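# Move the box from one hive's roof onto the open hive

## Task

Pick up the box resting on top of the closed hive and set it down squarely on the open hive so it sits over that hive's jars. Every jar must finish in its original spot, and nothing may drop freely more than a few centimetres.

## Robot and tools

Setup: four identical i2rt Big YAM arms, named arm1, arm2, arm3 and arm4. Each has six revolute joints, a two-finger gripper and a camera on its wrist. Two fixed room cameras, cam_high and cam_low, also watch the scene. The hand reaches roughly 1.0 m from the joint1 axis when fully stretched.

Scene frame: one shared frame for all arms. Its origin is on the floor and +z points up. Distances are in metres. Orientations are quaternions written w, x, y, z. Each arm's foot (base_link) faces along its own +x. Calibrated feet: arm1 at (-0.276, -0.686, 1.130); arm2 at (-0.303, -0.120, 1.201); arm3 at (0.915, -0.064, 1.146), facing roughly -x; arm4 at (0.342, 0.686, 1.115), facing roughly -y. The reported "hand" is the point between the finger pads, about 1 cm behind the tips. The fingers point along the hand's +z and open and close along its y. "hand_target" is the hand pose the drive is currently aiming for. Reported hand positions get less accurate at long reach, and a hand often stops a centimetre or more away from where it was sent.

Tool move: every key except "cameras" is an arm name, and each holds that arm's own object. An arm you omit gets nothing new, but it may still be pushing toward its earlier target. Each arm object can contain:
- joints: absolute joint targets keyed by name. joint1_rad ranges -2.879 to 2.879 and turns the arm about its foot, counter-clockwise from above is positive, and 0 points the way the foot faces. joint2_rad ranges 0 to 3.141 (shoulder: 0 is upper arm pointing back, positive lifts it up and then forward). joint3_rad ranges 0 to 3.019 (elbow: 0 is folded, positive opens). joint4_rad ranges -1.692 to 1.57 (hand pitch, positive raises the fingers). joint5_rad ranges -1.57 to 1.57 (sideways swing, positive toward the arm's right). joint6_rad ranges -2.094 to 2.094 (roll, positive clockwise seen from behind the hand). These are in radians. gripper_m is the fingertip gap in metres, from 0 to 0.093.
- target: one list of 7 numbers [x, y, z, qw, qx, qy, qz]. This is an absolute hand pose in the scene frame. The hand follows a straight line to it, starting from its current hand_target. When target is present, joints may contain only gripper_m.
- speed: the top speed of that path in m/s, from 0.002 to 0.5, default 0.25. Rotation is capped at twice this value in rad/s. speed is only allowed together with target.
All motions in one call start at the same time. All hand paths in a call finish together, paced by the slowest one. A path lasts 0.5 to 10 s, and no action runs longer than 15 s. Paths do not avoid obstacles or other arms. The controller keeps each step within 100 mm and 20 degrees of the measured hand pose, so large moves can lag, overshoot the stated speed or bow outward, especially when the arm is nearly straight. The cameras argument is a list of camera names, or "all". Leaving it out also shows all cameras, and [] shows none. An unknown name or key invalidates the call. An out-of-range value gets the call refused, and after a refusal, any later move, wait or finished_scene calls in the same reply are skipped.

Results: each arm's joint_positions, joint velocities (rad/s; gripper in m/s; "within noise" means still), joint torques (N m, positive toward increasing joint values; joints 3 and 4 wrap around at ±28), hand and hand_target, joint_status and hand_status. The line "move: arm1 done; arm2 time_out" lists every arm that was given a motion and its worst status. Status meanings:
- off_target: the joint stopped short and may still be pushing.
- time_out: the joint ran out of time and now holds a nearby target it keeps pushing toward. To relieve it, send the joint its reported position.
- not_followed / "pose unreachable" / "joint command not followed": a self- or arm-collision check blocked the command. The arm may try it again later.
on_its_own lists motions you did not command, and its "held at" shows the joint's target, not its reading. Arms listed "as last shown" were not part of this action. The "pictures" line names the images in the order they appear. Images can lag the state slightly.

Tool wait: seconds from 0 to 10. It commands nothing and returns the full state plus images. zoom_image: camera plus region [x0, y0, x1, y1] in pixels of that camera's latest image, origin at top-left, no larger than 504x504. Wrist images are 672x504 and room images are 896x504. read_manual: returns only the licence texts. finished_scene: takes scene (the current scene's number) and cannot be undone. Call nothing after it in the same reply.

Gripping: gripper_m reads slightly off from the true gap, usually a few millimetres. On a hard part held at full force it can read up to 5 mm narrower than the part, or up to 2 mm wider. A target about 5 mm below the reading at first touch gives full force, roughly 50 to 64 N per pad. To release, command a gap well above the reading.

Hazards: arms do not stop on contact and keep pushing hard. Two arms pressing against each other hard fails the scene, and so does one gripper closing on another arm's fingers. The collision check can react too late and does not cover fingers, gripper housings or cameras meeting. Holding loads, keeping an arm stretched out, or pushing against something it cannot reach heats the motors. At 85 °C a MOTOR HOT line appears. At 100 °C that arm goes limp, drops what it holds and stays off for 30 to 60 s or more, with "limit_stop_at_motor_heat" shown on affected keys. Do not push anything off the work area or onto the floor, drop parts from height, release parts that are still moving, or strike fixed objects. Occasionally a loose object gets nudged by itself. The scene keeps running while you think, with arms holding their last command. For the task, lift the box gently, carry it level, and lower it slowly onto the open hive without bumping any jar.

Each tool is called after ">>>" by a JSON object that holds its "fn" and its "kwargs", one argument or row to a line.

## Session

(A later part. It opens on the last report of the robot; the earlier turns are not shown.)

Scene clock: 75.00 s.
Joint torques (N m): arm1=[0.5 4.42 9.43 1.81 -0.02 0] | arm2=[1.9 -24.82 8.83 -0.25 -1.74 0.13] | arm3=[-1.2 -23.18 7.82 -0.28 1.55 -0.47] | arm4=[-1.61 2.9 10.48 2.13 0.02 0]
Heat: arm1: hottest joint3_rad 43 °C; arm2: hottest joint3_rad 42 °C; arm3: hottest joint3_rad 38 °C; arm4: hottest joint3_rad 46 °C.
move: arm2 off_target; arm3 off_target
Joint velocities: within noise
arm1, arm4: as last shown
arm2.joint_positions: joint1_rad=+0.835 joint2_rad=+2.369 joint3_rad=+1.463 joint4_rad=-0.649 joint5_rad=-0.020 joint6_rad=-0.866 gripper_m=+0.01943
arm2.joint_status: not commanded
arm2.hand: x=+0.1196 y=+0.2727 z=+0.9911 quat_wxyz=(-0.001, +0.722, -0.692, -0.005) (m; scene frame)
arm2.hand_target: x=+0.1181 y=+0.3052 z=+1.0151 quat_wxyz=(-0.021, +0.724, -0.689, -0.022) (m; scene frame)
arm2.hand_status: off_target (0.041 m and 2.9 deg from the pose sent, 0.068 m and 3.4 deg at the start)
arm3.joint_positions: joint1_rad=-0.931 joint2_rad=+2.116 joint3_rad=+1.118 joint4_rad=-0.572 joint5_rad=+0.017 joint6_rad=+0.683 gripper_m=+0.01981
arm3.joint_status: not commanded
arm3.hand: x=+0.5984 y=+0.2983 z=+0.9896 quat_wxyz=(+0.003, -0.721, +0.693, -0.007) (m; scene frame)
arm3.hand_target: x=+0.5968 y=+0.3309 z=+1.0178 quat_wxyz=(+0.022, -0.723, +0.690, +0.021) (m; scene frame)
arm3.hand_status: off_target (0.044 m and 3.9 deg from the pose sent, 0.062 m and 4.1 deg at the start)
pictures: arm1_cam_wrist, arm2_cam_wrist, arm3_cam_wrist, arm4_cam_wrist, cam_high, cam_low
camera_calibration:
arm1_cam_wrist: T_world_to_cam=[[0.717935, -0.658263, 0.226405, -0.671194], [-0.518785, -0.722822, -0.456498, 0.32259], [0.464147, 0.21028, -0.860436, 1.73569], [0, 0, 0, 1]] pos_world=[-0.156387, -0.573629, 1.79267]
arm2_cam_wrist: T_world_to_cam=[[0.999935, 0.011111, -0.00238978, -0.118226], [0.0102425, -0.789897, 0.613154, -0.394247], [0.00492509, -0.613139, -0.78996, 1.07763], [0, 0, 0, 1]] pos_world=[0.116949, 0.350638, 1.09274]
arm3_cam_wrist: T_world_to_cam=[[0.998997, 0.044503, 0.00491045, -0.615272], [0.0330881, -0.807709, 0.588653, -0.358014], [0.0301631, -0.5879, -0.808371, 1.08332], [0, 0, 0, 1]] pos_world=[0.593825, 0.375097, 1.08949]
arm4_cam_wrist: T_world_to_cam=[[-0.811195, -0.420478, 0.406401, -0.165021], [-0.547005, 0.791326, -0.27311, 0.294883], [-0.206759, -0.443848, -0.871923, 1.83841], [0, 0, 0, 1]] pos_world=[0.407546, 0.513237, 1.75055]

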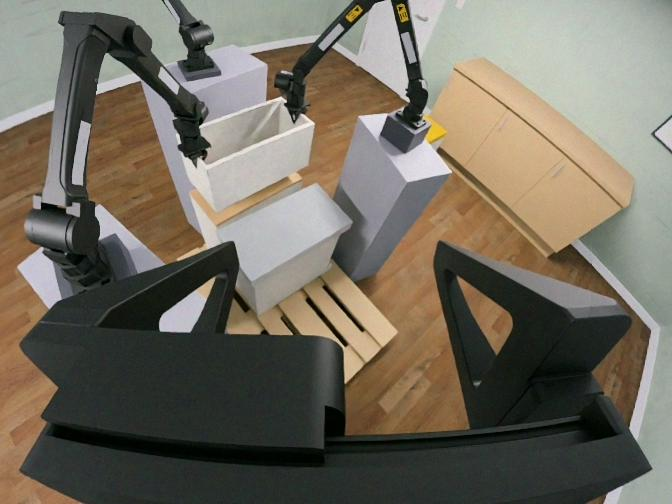

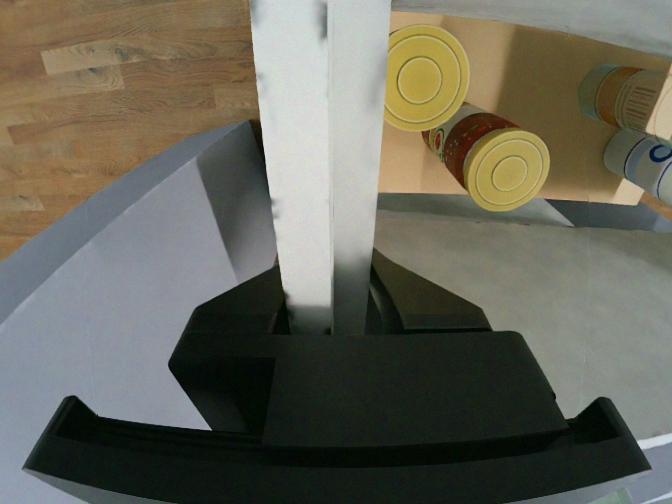

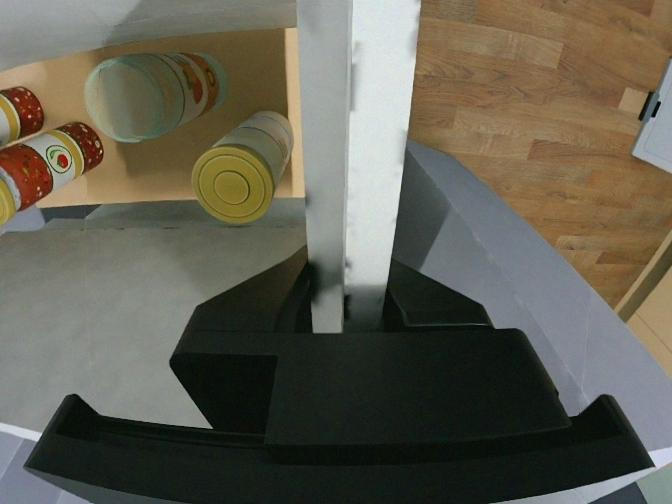

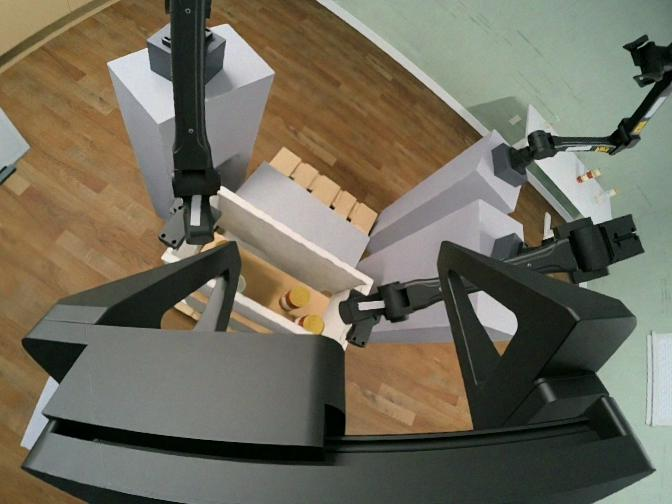

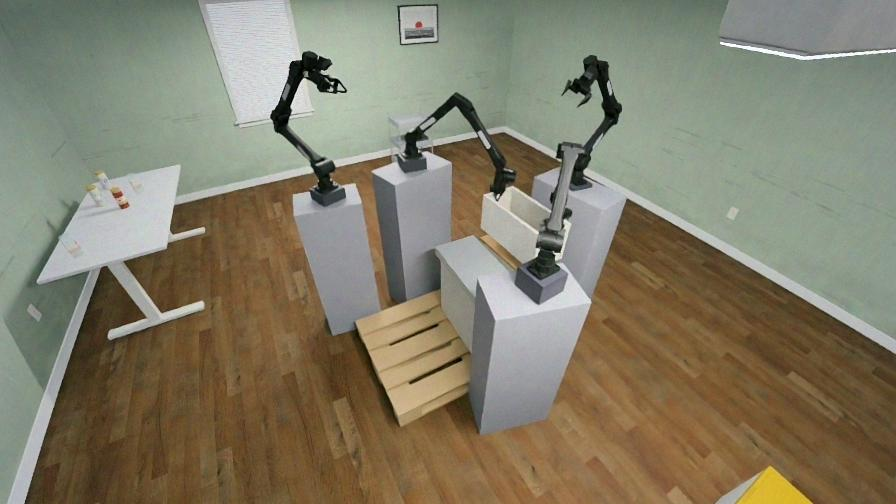

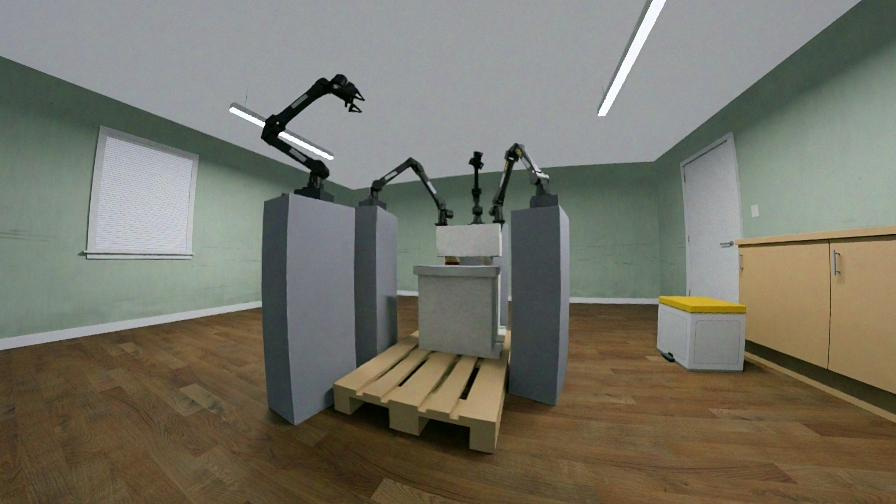

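>>> {"fn": "move", "kwargs": {
  "arm2": {"target":[0.102,0.320,0.972,-0.0212,0.723,-0.690,-0.0212],"speed":0.09},
  "arm3": {"target":[0.580,0.343,0.975,-0.0212,0.723,-0.690,-0.0212],"speed":0.09},
  "cameras": ["arm1_cam_wrist","arm2_cam_wrist","arm3_cam_wrist","arm4_cam_wrist","cam_high","cam_low"]
}}

>>> {"fn": "zoom_image", "kwargs": {
  "camera": "cam_high",
  "region": [450, 160, 590, 300]
}}

>>> {"fn": "zoom_image", "kwargs": {
  "camera": "arm1_cam_wrist",
  "region": [170, 100, 330, 250]
}}

>>> {"fn": "zoom_image", "kwargs": {
  "camera": "arm2_cam_wrist",
  "region": [370, 0, 672, 240]
}}

>>> {"fn": "zoom_image", "kwargs": {
  "camera": "arm3_cam_wrist",
  "region": [0, 0, 320, 240]
}}

>>> {"fn": "zoom_image", "kwargs": {
  "camera": "arm4_cam_wrist",
  "region": [150, 160, 390, 380]
}}

Scene clock: 84.03 s.
Joint torques (N m): arm1=[0.5 4.37 9.44 1.81 -0.02 0] | arm2=[2.32 -24.82 7.94 -0.1 -1.56 0.21] | arm3=[-0.44 -24 7.24 -0.32 1.58 -0.34] | arm4=[-0.85 4.07 10.52 2.22 -0.04 0.03]
Heat: arm1: hottest joint3_rad 43 °C; arm2: hottest joint3_rad 40 °C; arm3: hottest joint3_rad 38 °C; arm4: hottest joint3_rad 46 °C.
move: arm2 off_target; arm3 off_target
Joint velocities: within noise
arm1, arm4: as last shown
arm2.joint_positions: joint1_rad=+0.868 joint2_rad=+2.452 joint3_rad=+1.489 joint4_rad=-0.585 joint5_rad=-0.022 joint6_rad=-0.834 gripper_m=+0.01943
arm2.joint_status: not commanded
arm2.hand: x=+0.1066 y=+0.2869 z=+0.9509 quat_wxyz=(-0.005, +0.722, -0.691, -0.006) (m; scene frame)
arm2.hand_target: x=+0.1013 y=+0.3193 z=+0.9720 quat_wxyz=(-0.021, +0.724, -0.690, -0.022) (m; scene frame)
arm2.hand_status: off_target (0.040 m and 2.5 deg from the pose sent, 0.054 m and 2.9 deg at the start)
arm3.joint_positions: joint1_rad=-0.931 joint2_rad=+2.235 joint3_rad=+1.194 joint4_rad=-0.521 joint5_rad=+0.015 joint6_rad=+0.683 gripper_m=+0.01981
arm3.joint_status: not commanded
arm3.hand: x=+0.5848 y=+0.3127 z=+0.9485 quat_wxyz=(+0.002, -0.721, +0.693, -0.003) (m; scene frame)
arm3.hand_target: x=+0.5807 y=+0.3421 z=+0.9749 quat_wxyz=(+0.022, -0.723, +0.691, +0.021) (m; scene frame)
arm3.hand_status: off_target (0.041 m and 3.5 deg from the pose sent, 0.050 m and 3.8 deg at the start)
pictures: arm1_cam_wrist, arm2_cam_wrist, arm3_cam_wrist, arm4_cam_wrist, cam_high, cam_low
camera_calibration:
arm1_cam_wrist: T_world_to_cam=[[0.717935, -0.658263, 0.226405, -0.671194], [-0.518785, -0.722822, -0.456498, 0.32259], [0.464147, 0.21028, -0.860436, 1.73569], [0, 0, 0, 1]] pos_world=[-0.156387, -0.573629, 1.79267]
arm2_cam_wrist: T_world_to_cam=[[0.999923, 0.0123327, 0.000988193, -0.109064], [0.00919148, -0.793945, 0.60792, -0.351967], [0.00828189, -0.607865, -0.793997, 1.05653], [0, 0, 0, 1]] pos_world=[0.103541, 0.364128, 1.05296]
arm3_cam_wrist: T_world_to_cam=[[0.999011, 0.0444518, -0.00103462, -0.596462], [0.0366688, -0.810489, 0.584605, -0.319097], [0.0251482, -0.584064, -0.811318, 1.06342], [0, 0, 0, 1]] pos_world=[0.58083, 0.388993, 1.0487]
arm4_cam_wrist: T_world_to_cam=[[-0.811195, -0.420478, 0.406401, -0.165021], [-0.547005, 0.791326, -0.27311, 0.294883], [-0.206759, -0.443848, -0.871923, 1.83841], [0, 0, 0, 1]] pos_world=[0.407546, 0.513237, 1.75055]

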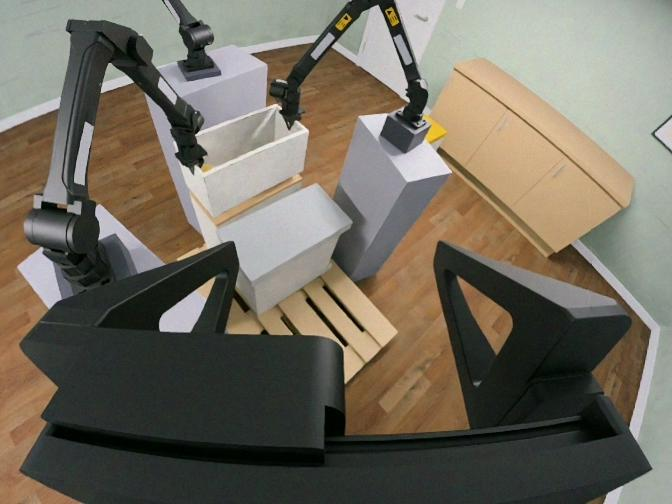

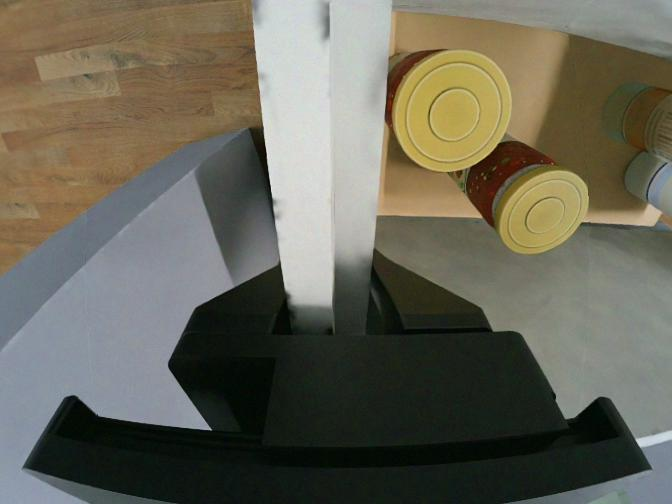

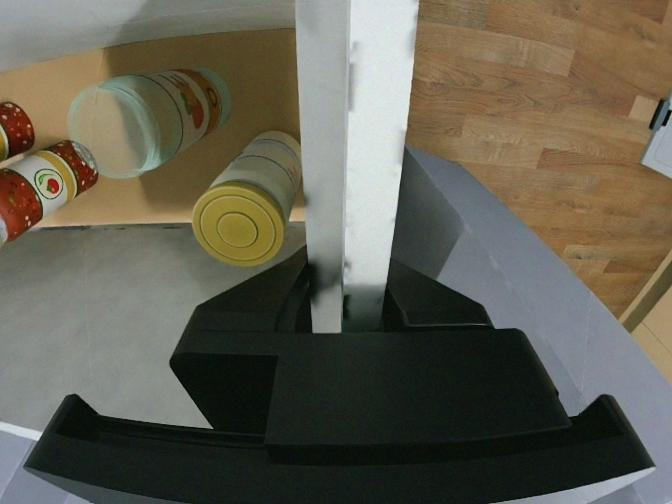

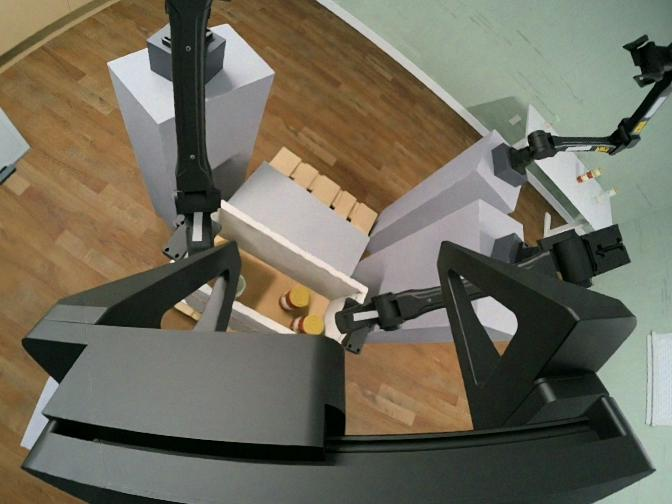

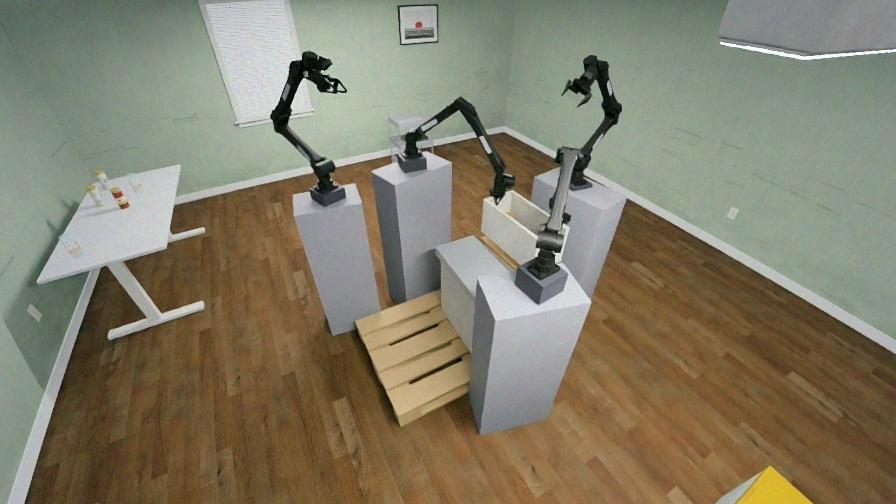

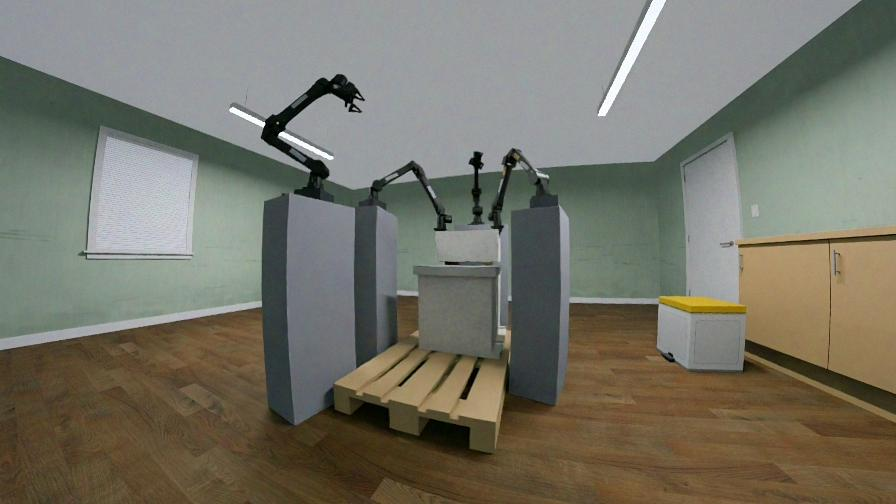

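Scaled by 3.600.

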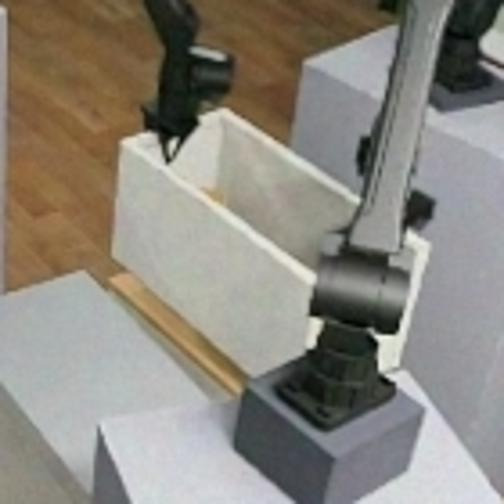

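Scaled by 3.150 from the camera's 672x504 image, which has a finer 960x720 frame.

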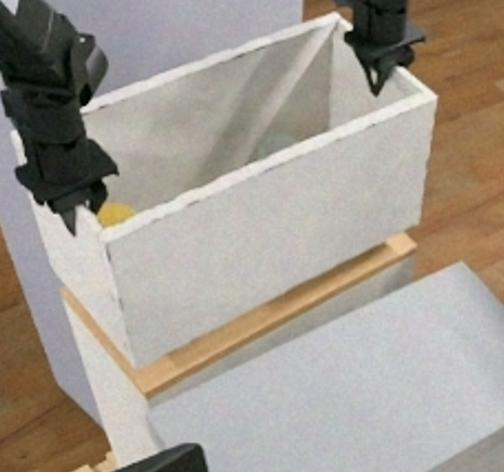

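Scaled by 1.669 from the camera's 672x504 image, which has a finer 960x720 frame.

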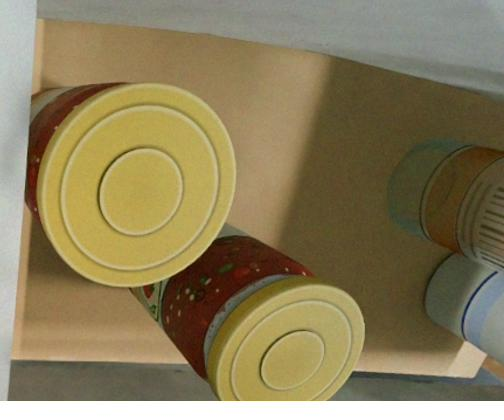

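Scaled by 1.575 from the camera's 672x504 image, which has a finer 960x720 frame.

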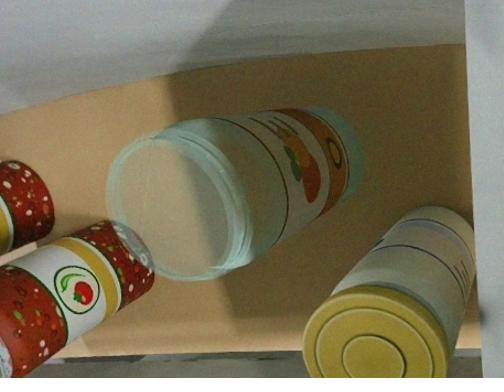

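Scaled by 2.100 from the camera's 672x504 image, which has a finer 960x720 frame.

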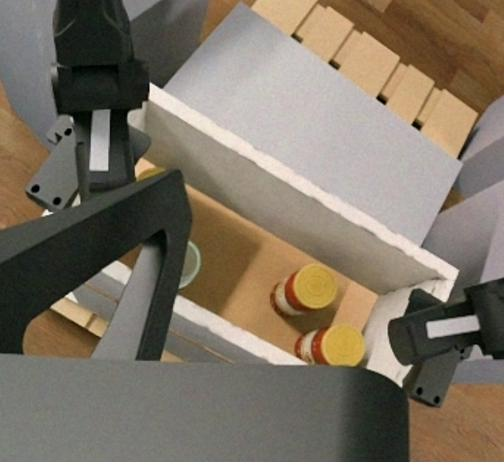

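>>> {"fn": "zoom_image", "kwargs": {
  "camera": "arm1_cam_wrist",
  "region": [185, 180, 245, 240]
}}

>>> {"fn": "zoom_image", "kwargs": {
  "camera": "arm1_cam_wrist",
  "region": [275, 145, 325, 195]
}}

>>> {"fn": "zoom_image", "kwargs": {
  "camera": "cam_high",
  "region": [470, 215, 530, 275]
}}

Scaled by 8.400 from the camera's 672x504 image, which has a finer 960x720 frame.

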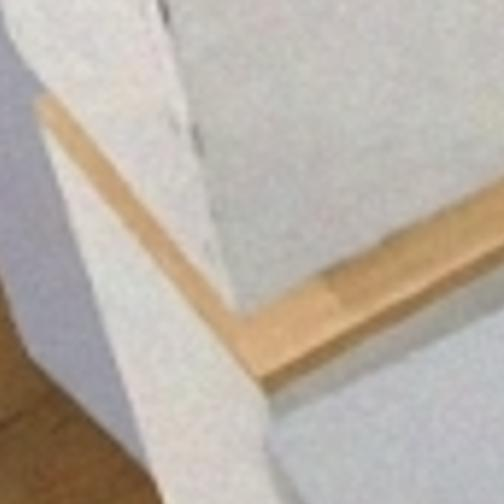

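Scaled by 10.080 from the camera's 672x504 image, which has a finer 960x720 frame.

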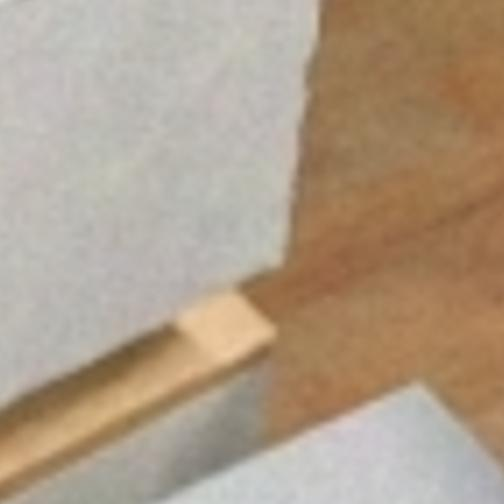

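Scaled by 8.400.

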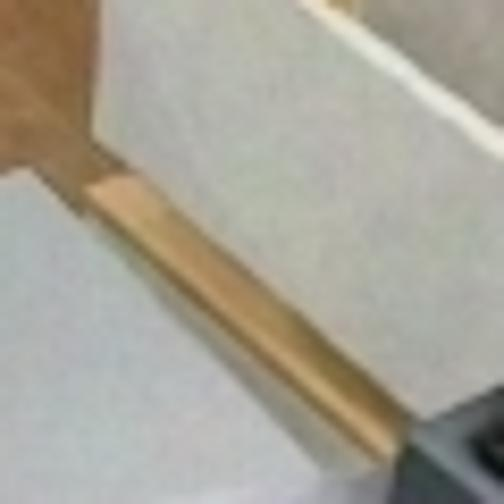

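>>> {"fn": "move", "kwargs": {
  "arm2": {"target":[0.104,0.312,0.939,-0.0212,0.724,-0.689,-0.0212],"speed":0.08},
  "arm3": {"target":[0.583,0.341,0.944,-0.0212,0.724,-0.689,-0.0212],"speed":0.08},
  "cameras": ["arm1_cam_wrist","arm4_cam_wrist","cam_high"]
}}

>>> {"fn": "zoom_image", "kwargs": {
  "camera": "arm1_cam_wrist",
  "region": [185, 180, 245, 240]
}}

>>> {"fn": "zoom_image", "kwargs": {
  "camera": "arm1_cam_wrist",
  "region": [275, 145, 325, 195]
}}

>>> {"fn": "zoom_image", "kwargs": {
  "camera": "cam_high",
  "region": [470, 215, 530, 275]
}}

>>> {"fn": "zoom_image", "kwargs": {
  "camera": "arm4_cam_wrist",
  "region": [150, 200, 390, 380]
}}

Scene clock: 92.37 s.
Joint torques (N m): arm1=[0.5 4.42 9.46 1.78 -0.02 0] | arm2=[1.14 -24.82 7.06 -0.05 -1.54 0.08] | arm3=[-0.32 -23.94 6.12 -0.1 1.53 -0.4] | arm4=[-1.61 3.55 10.47 2.21 -0.04 0.04]
Heat: arm1: hottest joint3_rad 44 °C; arm2: hottest joint2_rad 40 °C; arm3: hottest joint2_rad 37 °C; arm4: hottest joint3_rad 46 °C.
move: arm2 off_target; arm3 off_target
Joint velocities: within noise
arm1, arm4: as last shown
arm2.joint_positions: joint1_rad=+0.868 joint2_rad=+2.514 joint3_rad=+1.510 joint4_rad=-0.536 joint5_rad=-0.022 joint6_rad=-0.834 gripper_m=+0.01943
arm2.joint_status: not commanded
arm2.hand: x=+0.1067 y=+0.2865 z=+0.9213 quat_wxyz=(-0.009, +0.722, -0.691, -0.006) (m; scene frame)
arm2.hand_target: x=+0.1037 y=+0.3117 z=+0.9391 quat_wxyz=(-0.021, +0.724, -0.689, -0.021) (m; scene frame)
arm2.hand_status: off_target (0.031 m and 2.2 deg from the pose sent, 0.028 m and 2.6 deg at the start)
arm3.joint_positions: joint1_rad=-0.929 joint2_rad=+2.300 joint3_rad=+1.206 joint4_rad=-0.462 joint5_rad=+0.017 joint6_rad=+0.683 gripper_m=+0.01981
arm3.joint_status: not commanded
arm3.hand: x=+0.5846 y=+0.3118 z=+0.9198 quat_wxyz=(+0.004, -0.721, +0.692, +0.000) (m; scene frame)
arm3.hand_target: x=+0.5835 y=+0.3404 z=+0.9438 quat_wxyz=(+0.022, -0.724, +0.690, +0.021) (m; scene frame)
arm3.hand_status: off_target (0.038 m and 3.2 deg from the pose sent, 0.029 m and 3.5 deg at the start)
pictures: arm1_cam_wrist, arm4_cam_wrist, cam_high
camera_calibration:
arm1_cam_wrist: T_world_to_cam=[[0.717935, -0.658263, 0.226405, -0.671194], [-0.518785, -0.722822, -0.456498, 0.32259], [0.464147, 0.21028, -0.860436, 1.73569], [0, 0, 0, 1]] pos_world=[-0.156387, -0.573629, 1.79267]
arm4_cam_wrist: T_world_to_cam=[[-0.811195, -0.420478, 0.406401, -0.165021], [-0.547005, 0.791326, -0.27311, 0.294883], [-0.206759, -0.443848, -0.871923, 1.83841], [0, 0, 0, 1]] pos_world=[0.407546, 0.513237, 1.75055]

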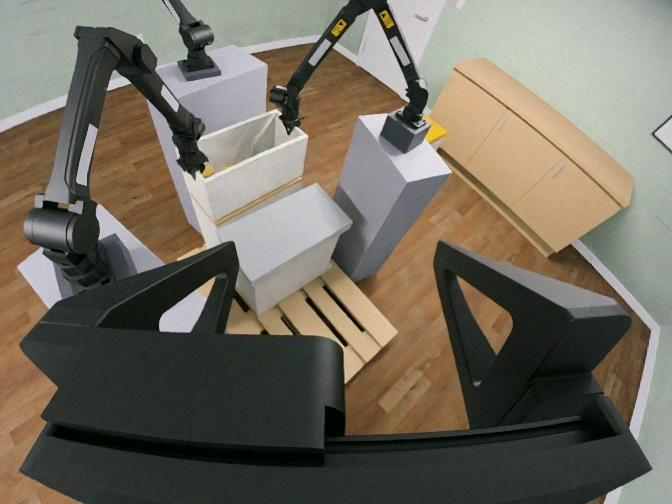

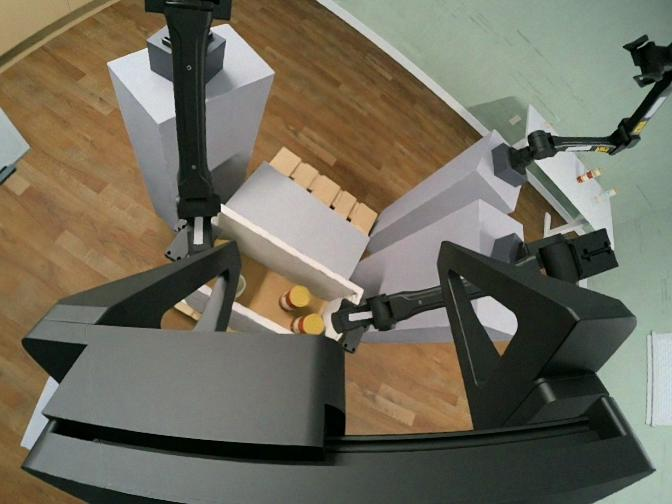

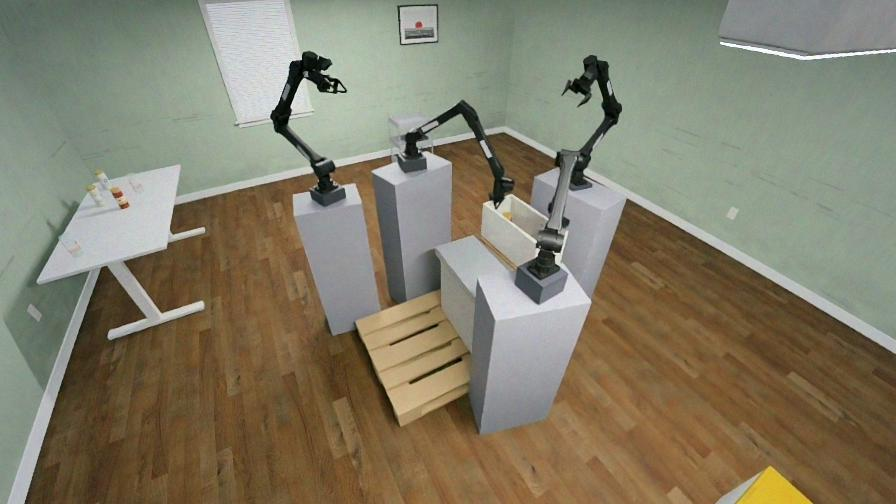

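Scaled by 8.400 from the camera's 672x504 image, which has a finer 960x720 frame.

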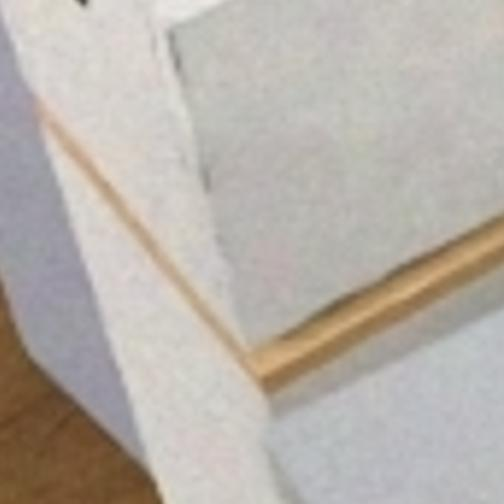

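Scaled by 10.080 from the camera's 672x504 image, which has a finer 960x720 frame.

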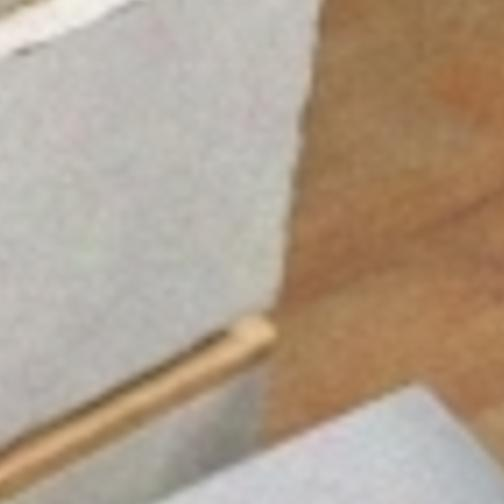

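Scaled by 8.400.

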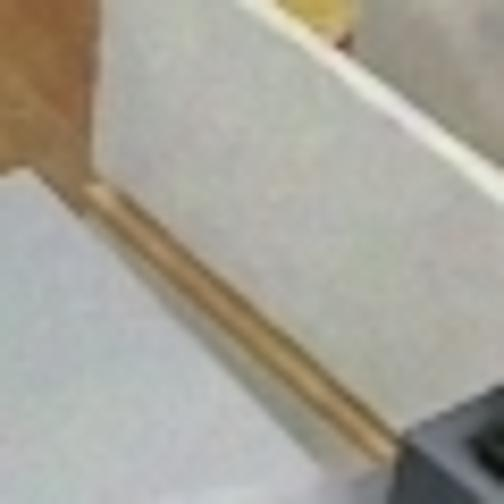

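Scaled by 2.100 from the camera's 672x504 image, which has a finer 960x720 frame.

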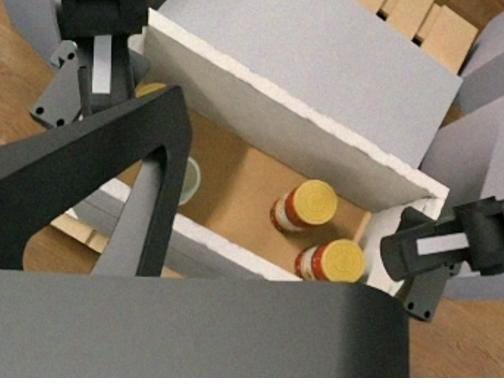

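>>> {"fn": "move", "kwargs": {
  "arm2": {"target":[0.105,0.309,0.922,-0.0212,0.724,-0.689,-0.0212],"speed":0.06},
  "arm3": {"target":[0.583,0.340,0.925,-0.0212,0.724,-0.689,-0.0212],"speed":0.06},
  "cameras": ["arm1_cam_wrist","cam_high"]
}}

>>> {"fn": "zoom_image", "kwargs": {
  "camera": "arm1_cam_wrist",
  "region": [185, 180, 245, 240]
}}

>>> {"fn": "zoom_image", "kwargs": {
  "camera": "arm1_cam_wrist",
  "region": [275, 145, 325, 195]
}}

>>> {"fn": "zoom_image", "kwargs": {
  "camera": "cam_high",
  "region": [470, 215, 530, 275]
}}

Scene clock: 97.83 s.
Joint torques (N m): arm1=[0.5 4.31 9.48 1.8 -0.02 0.01] | arm2=[0.91 -24.82 6.76 -0.01 -1.43 0.02] | arm3=[-0.73 -24.06 5.72 -0.1 1.51 -0.39] | arm4=[-1.44 3.37 10.4 2.13 -0.05 0.06]
Heat: arm1: hottest joint3_rad 44 °C; arm2: hottest joint2_rad 40 °C; arm3: hottest joint2_rad 38 °C; arm4: hottest joint3_rad 47 °C.
move: arm2 off_target; arm3 off_target
Joint velocities: within noise
arm1, arm4: as last shown
arm2.joint_positions: joint1_rad=+0.868 joint2_rad=+2.547 joint3_rad=+1.524 joint4_rad=-0.514 joint5_rad=-0.024 joint6_rad=-0.834 gripper_m=+0.01943
arm2.joint_status: not commanded
arm2.hand: x=+0.1061 y=+0.2863 z=+0.9057 quat_wxyz=(-0.010, +0.722, -0.691, -0.007) (m; scene frame)
arm2.hand_target: x=+0.1047 y=+0.3087 z=+0.9219 quat_wxyz=(-0.021, +0.724, -0.689, -0.021) (m; scene frame)
arm2.hand_status: off_target (0.028 m and 2.1 deg from the pose sent, 0.023 m and 2.3 deg at the start)
arm3.joint_positions: joint1_rad=-0.929 joint2_rad=+2.339 joint3_rad=+1.218 joint4_rad=-0.431 joint5_rad=+0.017 joint6_rad=+0.683 gripper_m=+0.01981
arm3.joint_status: not commanded
arm3.hand: x=+0.5838 y=+0.3120 z=+0.9031 quat_wxyz=(+0.004, -0.722, +0.692, +0.003) (m; scene frame)
arm3.hand_target: x=+0.5834 y=+0.3393 z=+0.9248 quat_wxyz=(+0.022, -0.724, +0.689, +0.021) (m; scene frame)
arm3.hand_status: off_target (0.036 m and 3.0 deg from the pose sent, 0.029 m and 3.2 deg at the start)
pictures: arm1_cam_wrist, cam_high
camera_calibration:
arm1_cam_wrist: T_world_to_cam=[[0.717935, -0.658263, 0.226405, -0.671194], [-0.518785, -0.722822, -0.456498, 0.32259], [0.464147, 0.21028, -0.860436, 1.73569], [0, 0, 0, 1]] pos_world=[-0.156387, -0.573629, 1.79267]

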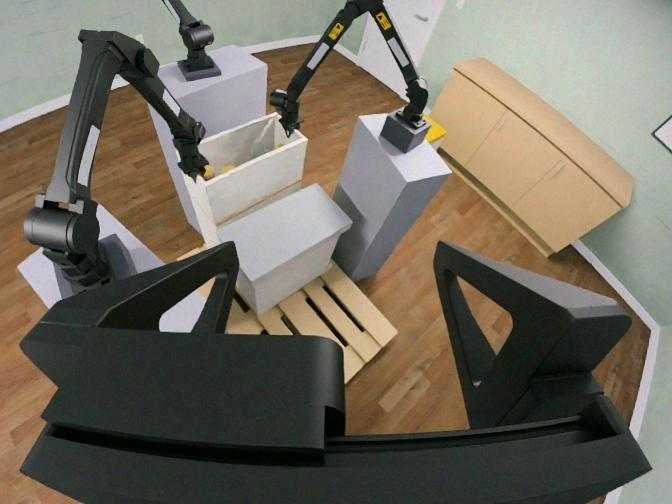

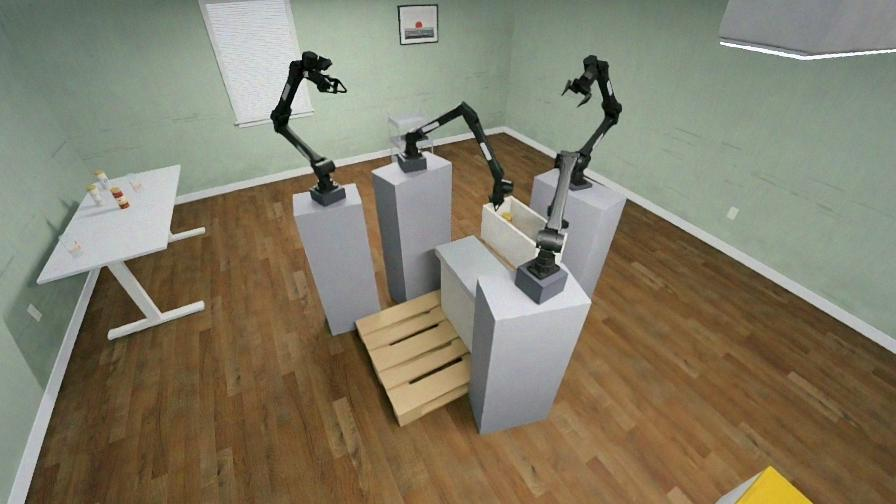

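Scaled by 8.400 from the camera's 672x504 image, which has a finer 960x720 frame.

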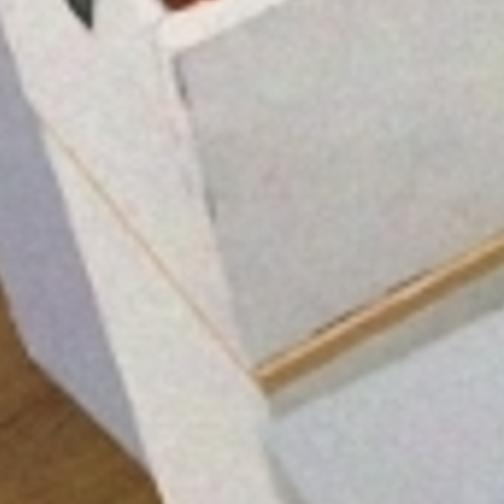

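Scaled by 10.080 from the camera's 672x504 image, which has a finer 960x720 frame.

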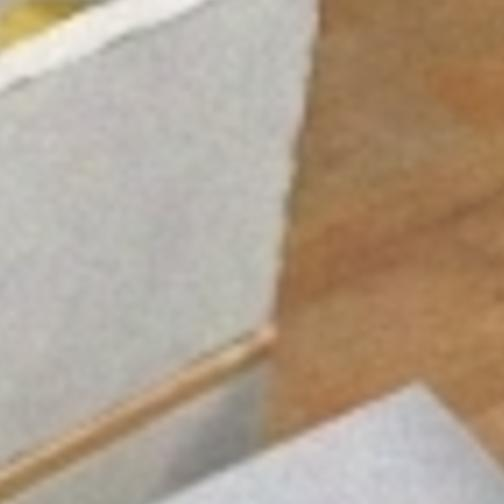

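Scaled by 8.400.

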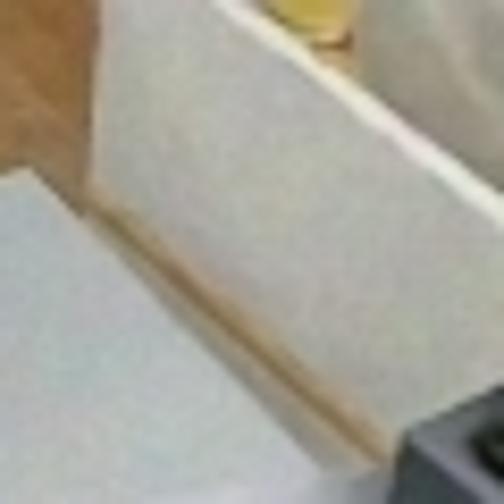

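>>> {"fn": "move", "kwargs": {
  "arm2": {"target":[0.106,0.306,0.910,-0.0212,0.724,-0.689,-0.0212],"speed":0.06},
  "arm3": {"target":[0.583,0.335,0.911,-0.0212,0.724,-0.689,-0.0212],"speed":0.06},
  "cameras": []
}}

>>> {"fn": "move", "kwargs": {
  "arm2": {"target":[0.106,0.294,0.890,-0.015,0.723,-0.690,-0.015],"speed":0.06},
  "arm3": {"target":[0.583,0.320,0.888,-0.012,0.723,-0.690,-0.012],"speed":0.06},
  "cameras": ["arm1_cam_wrist","arm2_cam_wrist","arm3_cam_wrist","cam_high"]
}}

>>> {"fn": "zoom_image", "kwargs": {
  "camera": "arm1_cam_wrist",
  "region": [185, 180, 245, 240]
}}

>>> {"fn": "zoom_image", "kwargs": {
  "camera": "arm1_cam_wrist",
  "region": [275, 145, 325, 195]
}}

>>> {"fn": "zoom_image", "kwargs": {
  "camera": "cam_high",
  "region": [470, 215, 530, 275]
}}

Scene clock: 103.30 s.
Joint torques (N m): arm1=[0.5 4.42 9.46 1.78 -0.02 0] | arm2=[0.79 -23.47 7.09 0.51 -1.39 0] | arm3=[-0.26 -22.36 5.55 0.32 1.45 -0.34] | arm4=[-1.38 3.66 10.5 2.13 -0.04 0.03]
Heat: arm1: hottest joint3_rad 44 °C; arm2: hottest joint2_rad 40 °C; arm3: hottest joint2_rad 38 °C; arm4: hottest joint3_rad 47 °C.
move: arm2 off_target; arm3 off_target
Joint velocities: within noise
arm1, arm4: as last shown
arm2.joint_positions: joint1_rad=+0.868 joint2_rad=+2.556 joint3_rad=+1.529 joint4_rad=-0.508 joint5_rad=-0.026 joint6_rad=-0.834 gripper_m=+0.01943
arm2.joint_status: not commanded
arm2.hand: x=+0.1061 y=+0.2867 z=+0.9017 quat_wxyz=(-0.011, +0.722, -0.691, -0.008) (m; scene frame)
arm2.hand_target: x=+0.1057 y=+0.3057 z=+0.9102 quat_wxyz=(-0.021, +0.724, -0.689, -0.021) (m; scene frame)
arm2.hand_status: off_target (0.021 m and 1.9 deg from the pose sent, 0.020 m and 2.1 deg at the start)
arm3.joint_positions: joint1_rad=-0.929 joint2_rad=+2.349 joint3_rad=+1.218 joint4_rad=-0.414 joint5_rad=+0.018 joint6_rad=+0.683 gripper_m=+0.01981
arm3.joint_status: not commanded
arm3.hand: x=+0.5835 y=+0.3125 z=+0.8985 quat_wxyz=(+0.005, -0.722, +0.692, +0.006) (m; scene frame)
arm3.hand_target: x=+0.5833 y=+0.3347 z=+0.9112 quat_wxyz=(+0.021, -0.724, +0.689, +0.021) (m; scene frame)
arm3.hand_status: off_target (0.026 m and 2.6 deg from the pose sent, 0.024 m and 3.0 deg at the start)
pictures: none
No camera images: "cameras" was empty.

Scene clock: 104.27 s.
Joint torques (N m): arm1=[0.44 4.42 9.44 1.78 -0.02 0] | arm2=[-0.03 -20.01 7.35 1.16 -0.85 -0.1] | arm3=[0.73 -18.32 5.5 1.09 0.8 -0.18] | arm4=[-1.38 3.19 10.5 2.3 -0.06 -0.01]
Heat: arm1: hottest joint3_rad 44 °C; arm2: hottest joint2_rad 39 °C; arm3: hottest joint2_rad 38 °C; arm4: hottest joint3_rad 47 °C.
move: arm2 off_target; arm3 off_target
Joint velocities: within noise
arm1, arm4: as last shown
arm2.joint_positions: joint1_rad=+0.868 joint2_rad=+2.558 joint3_rad=+1.529 joint4_rad=-0.503 joint5_rad=-0.025 joint6_rad=-0.834 gripper_m=+0.01943
arm2.joint_status: not commanded
arm2.hand: x=+0.1068 y=+0.2871 z=+0.9010 quat_wxyz=(-0.013, +0.722, -0.691, -0.008) (m; scene frame)
arm2.hand_target: x=+0.1058 y=+0.2938 z=+0.8904 quat_wxyz=(-0.015, +0.723, -0.690, -0.015) (m; scene frame)
arm2.hand_status: off_target (0.013 m and 0.9 deg from the pose sent, 0.014 m and 0.9 deg at the start)
arm3.joint_positions: joint1_rad=-0.928 joint2_rad=+2.352 joint3_rad=+1.218 joint4_rad=-0.405 joint5_rad=+0.016 joint6_rad=+0.683 gripper_m=+0.01981
arm3.joint_status: not commanded
arm3.hand: x=+0.5824 y=+0.3126 z=+0.8969 quat_wxyz=(+0.004, -0.722, +0.692, +0.009) (m; scene frame)
arm3.hand_target: x=+0.5831 y=+0.3197 z=+0.8883 quat_wxyz=(+0.012, -0.723, +0.690, +0.012) (m; scene frame)
arm3.hand_status: off_target (0.012 m and 1.0 deg from the pose sent, 0.013 m and 1.1 deg at the start)
pictures: arm1_cam_wrist, arm2_cam_wrist, arm3_cam_wrist, cam_high
camera_calibration:
arm1_cam_wrist: T_world_to_cam=[[0.717935, -0.658263, 0.226405, -0.671194], [-0.518785, -0.722822, -0.456498, 0.32259], [0.464147, 0.21028, -0.860436, 1.73569], [0, 0, 0, 1]] pos_world=[-0.156387, -0.573629, 1.79267]
arm2_cam_wrist: T_world_to_cam=[[0.999869, 0.0124885, 0.0103336, -0.117622], [0.00384485, -0.802036, 0.597264, -0.308895], [0.0157468, -0.597146, -0.801978, 1.02033], [0, 0, 0, 1]] pos_world=[0.102727, 0.363009, 1.00399]
arm3_cam_wrist: T_world_to_cam=[[0.998771, 0.0473635, -0.0145754, -0.582807], [0.0472283, -0.820691, 0.569417, -0.27833], [0.0150077, -0.569406, -0.821919, 1.03247], [0, 0, 0, 1]] pos_world=[0.579741, 0.387078, 0.998602]

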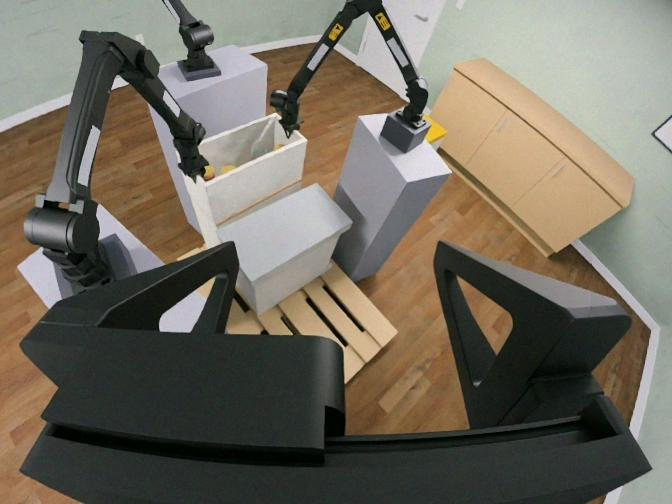

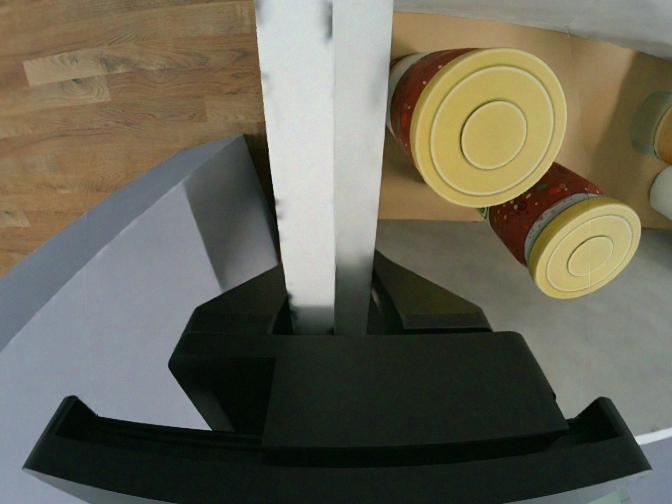

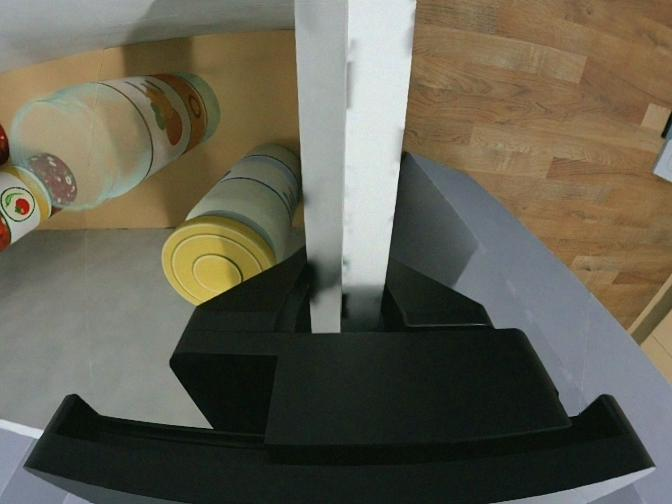

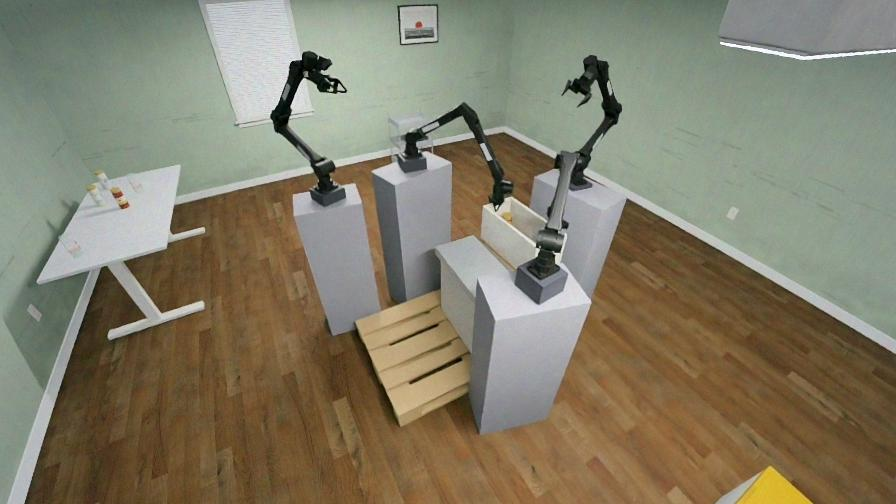

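Scaled by 8.400 from the camera's 672x504 image, which has a finer 960x720 frame.

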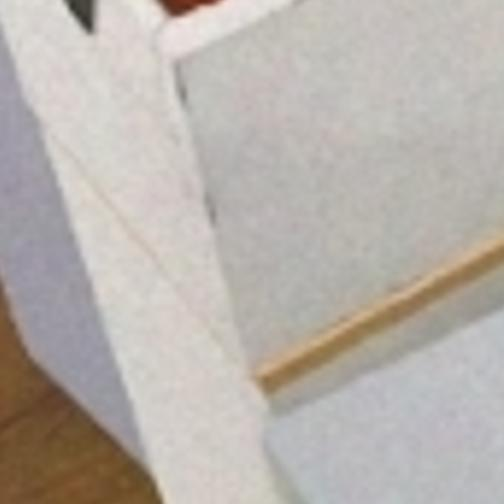

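Scaled by 10.080 from the camera's 672x504 image, which has a finer 960x720 frame.

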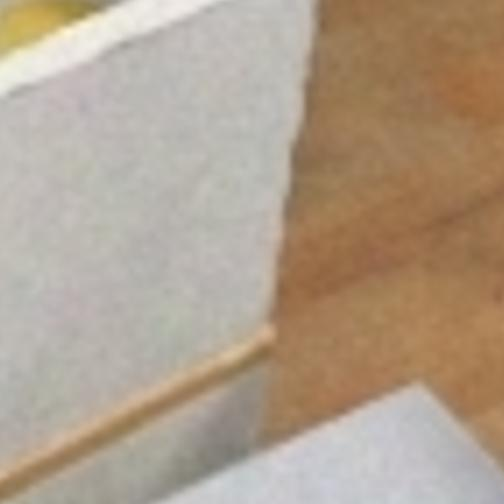

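Scaled by 8.400.

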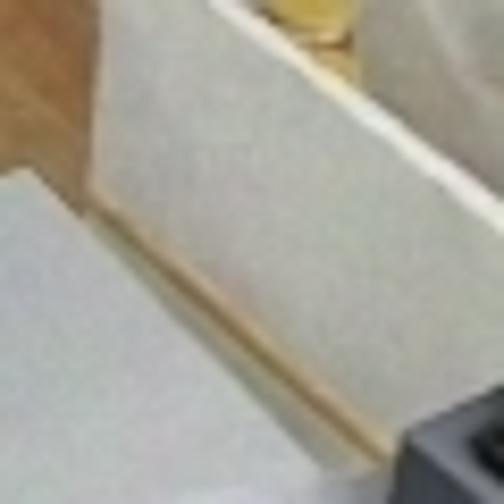

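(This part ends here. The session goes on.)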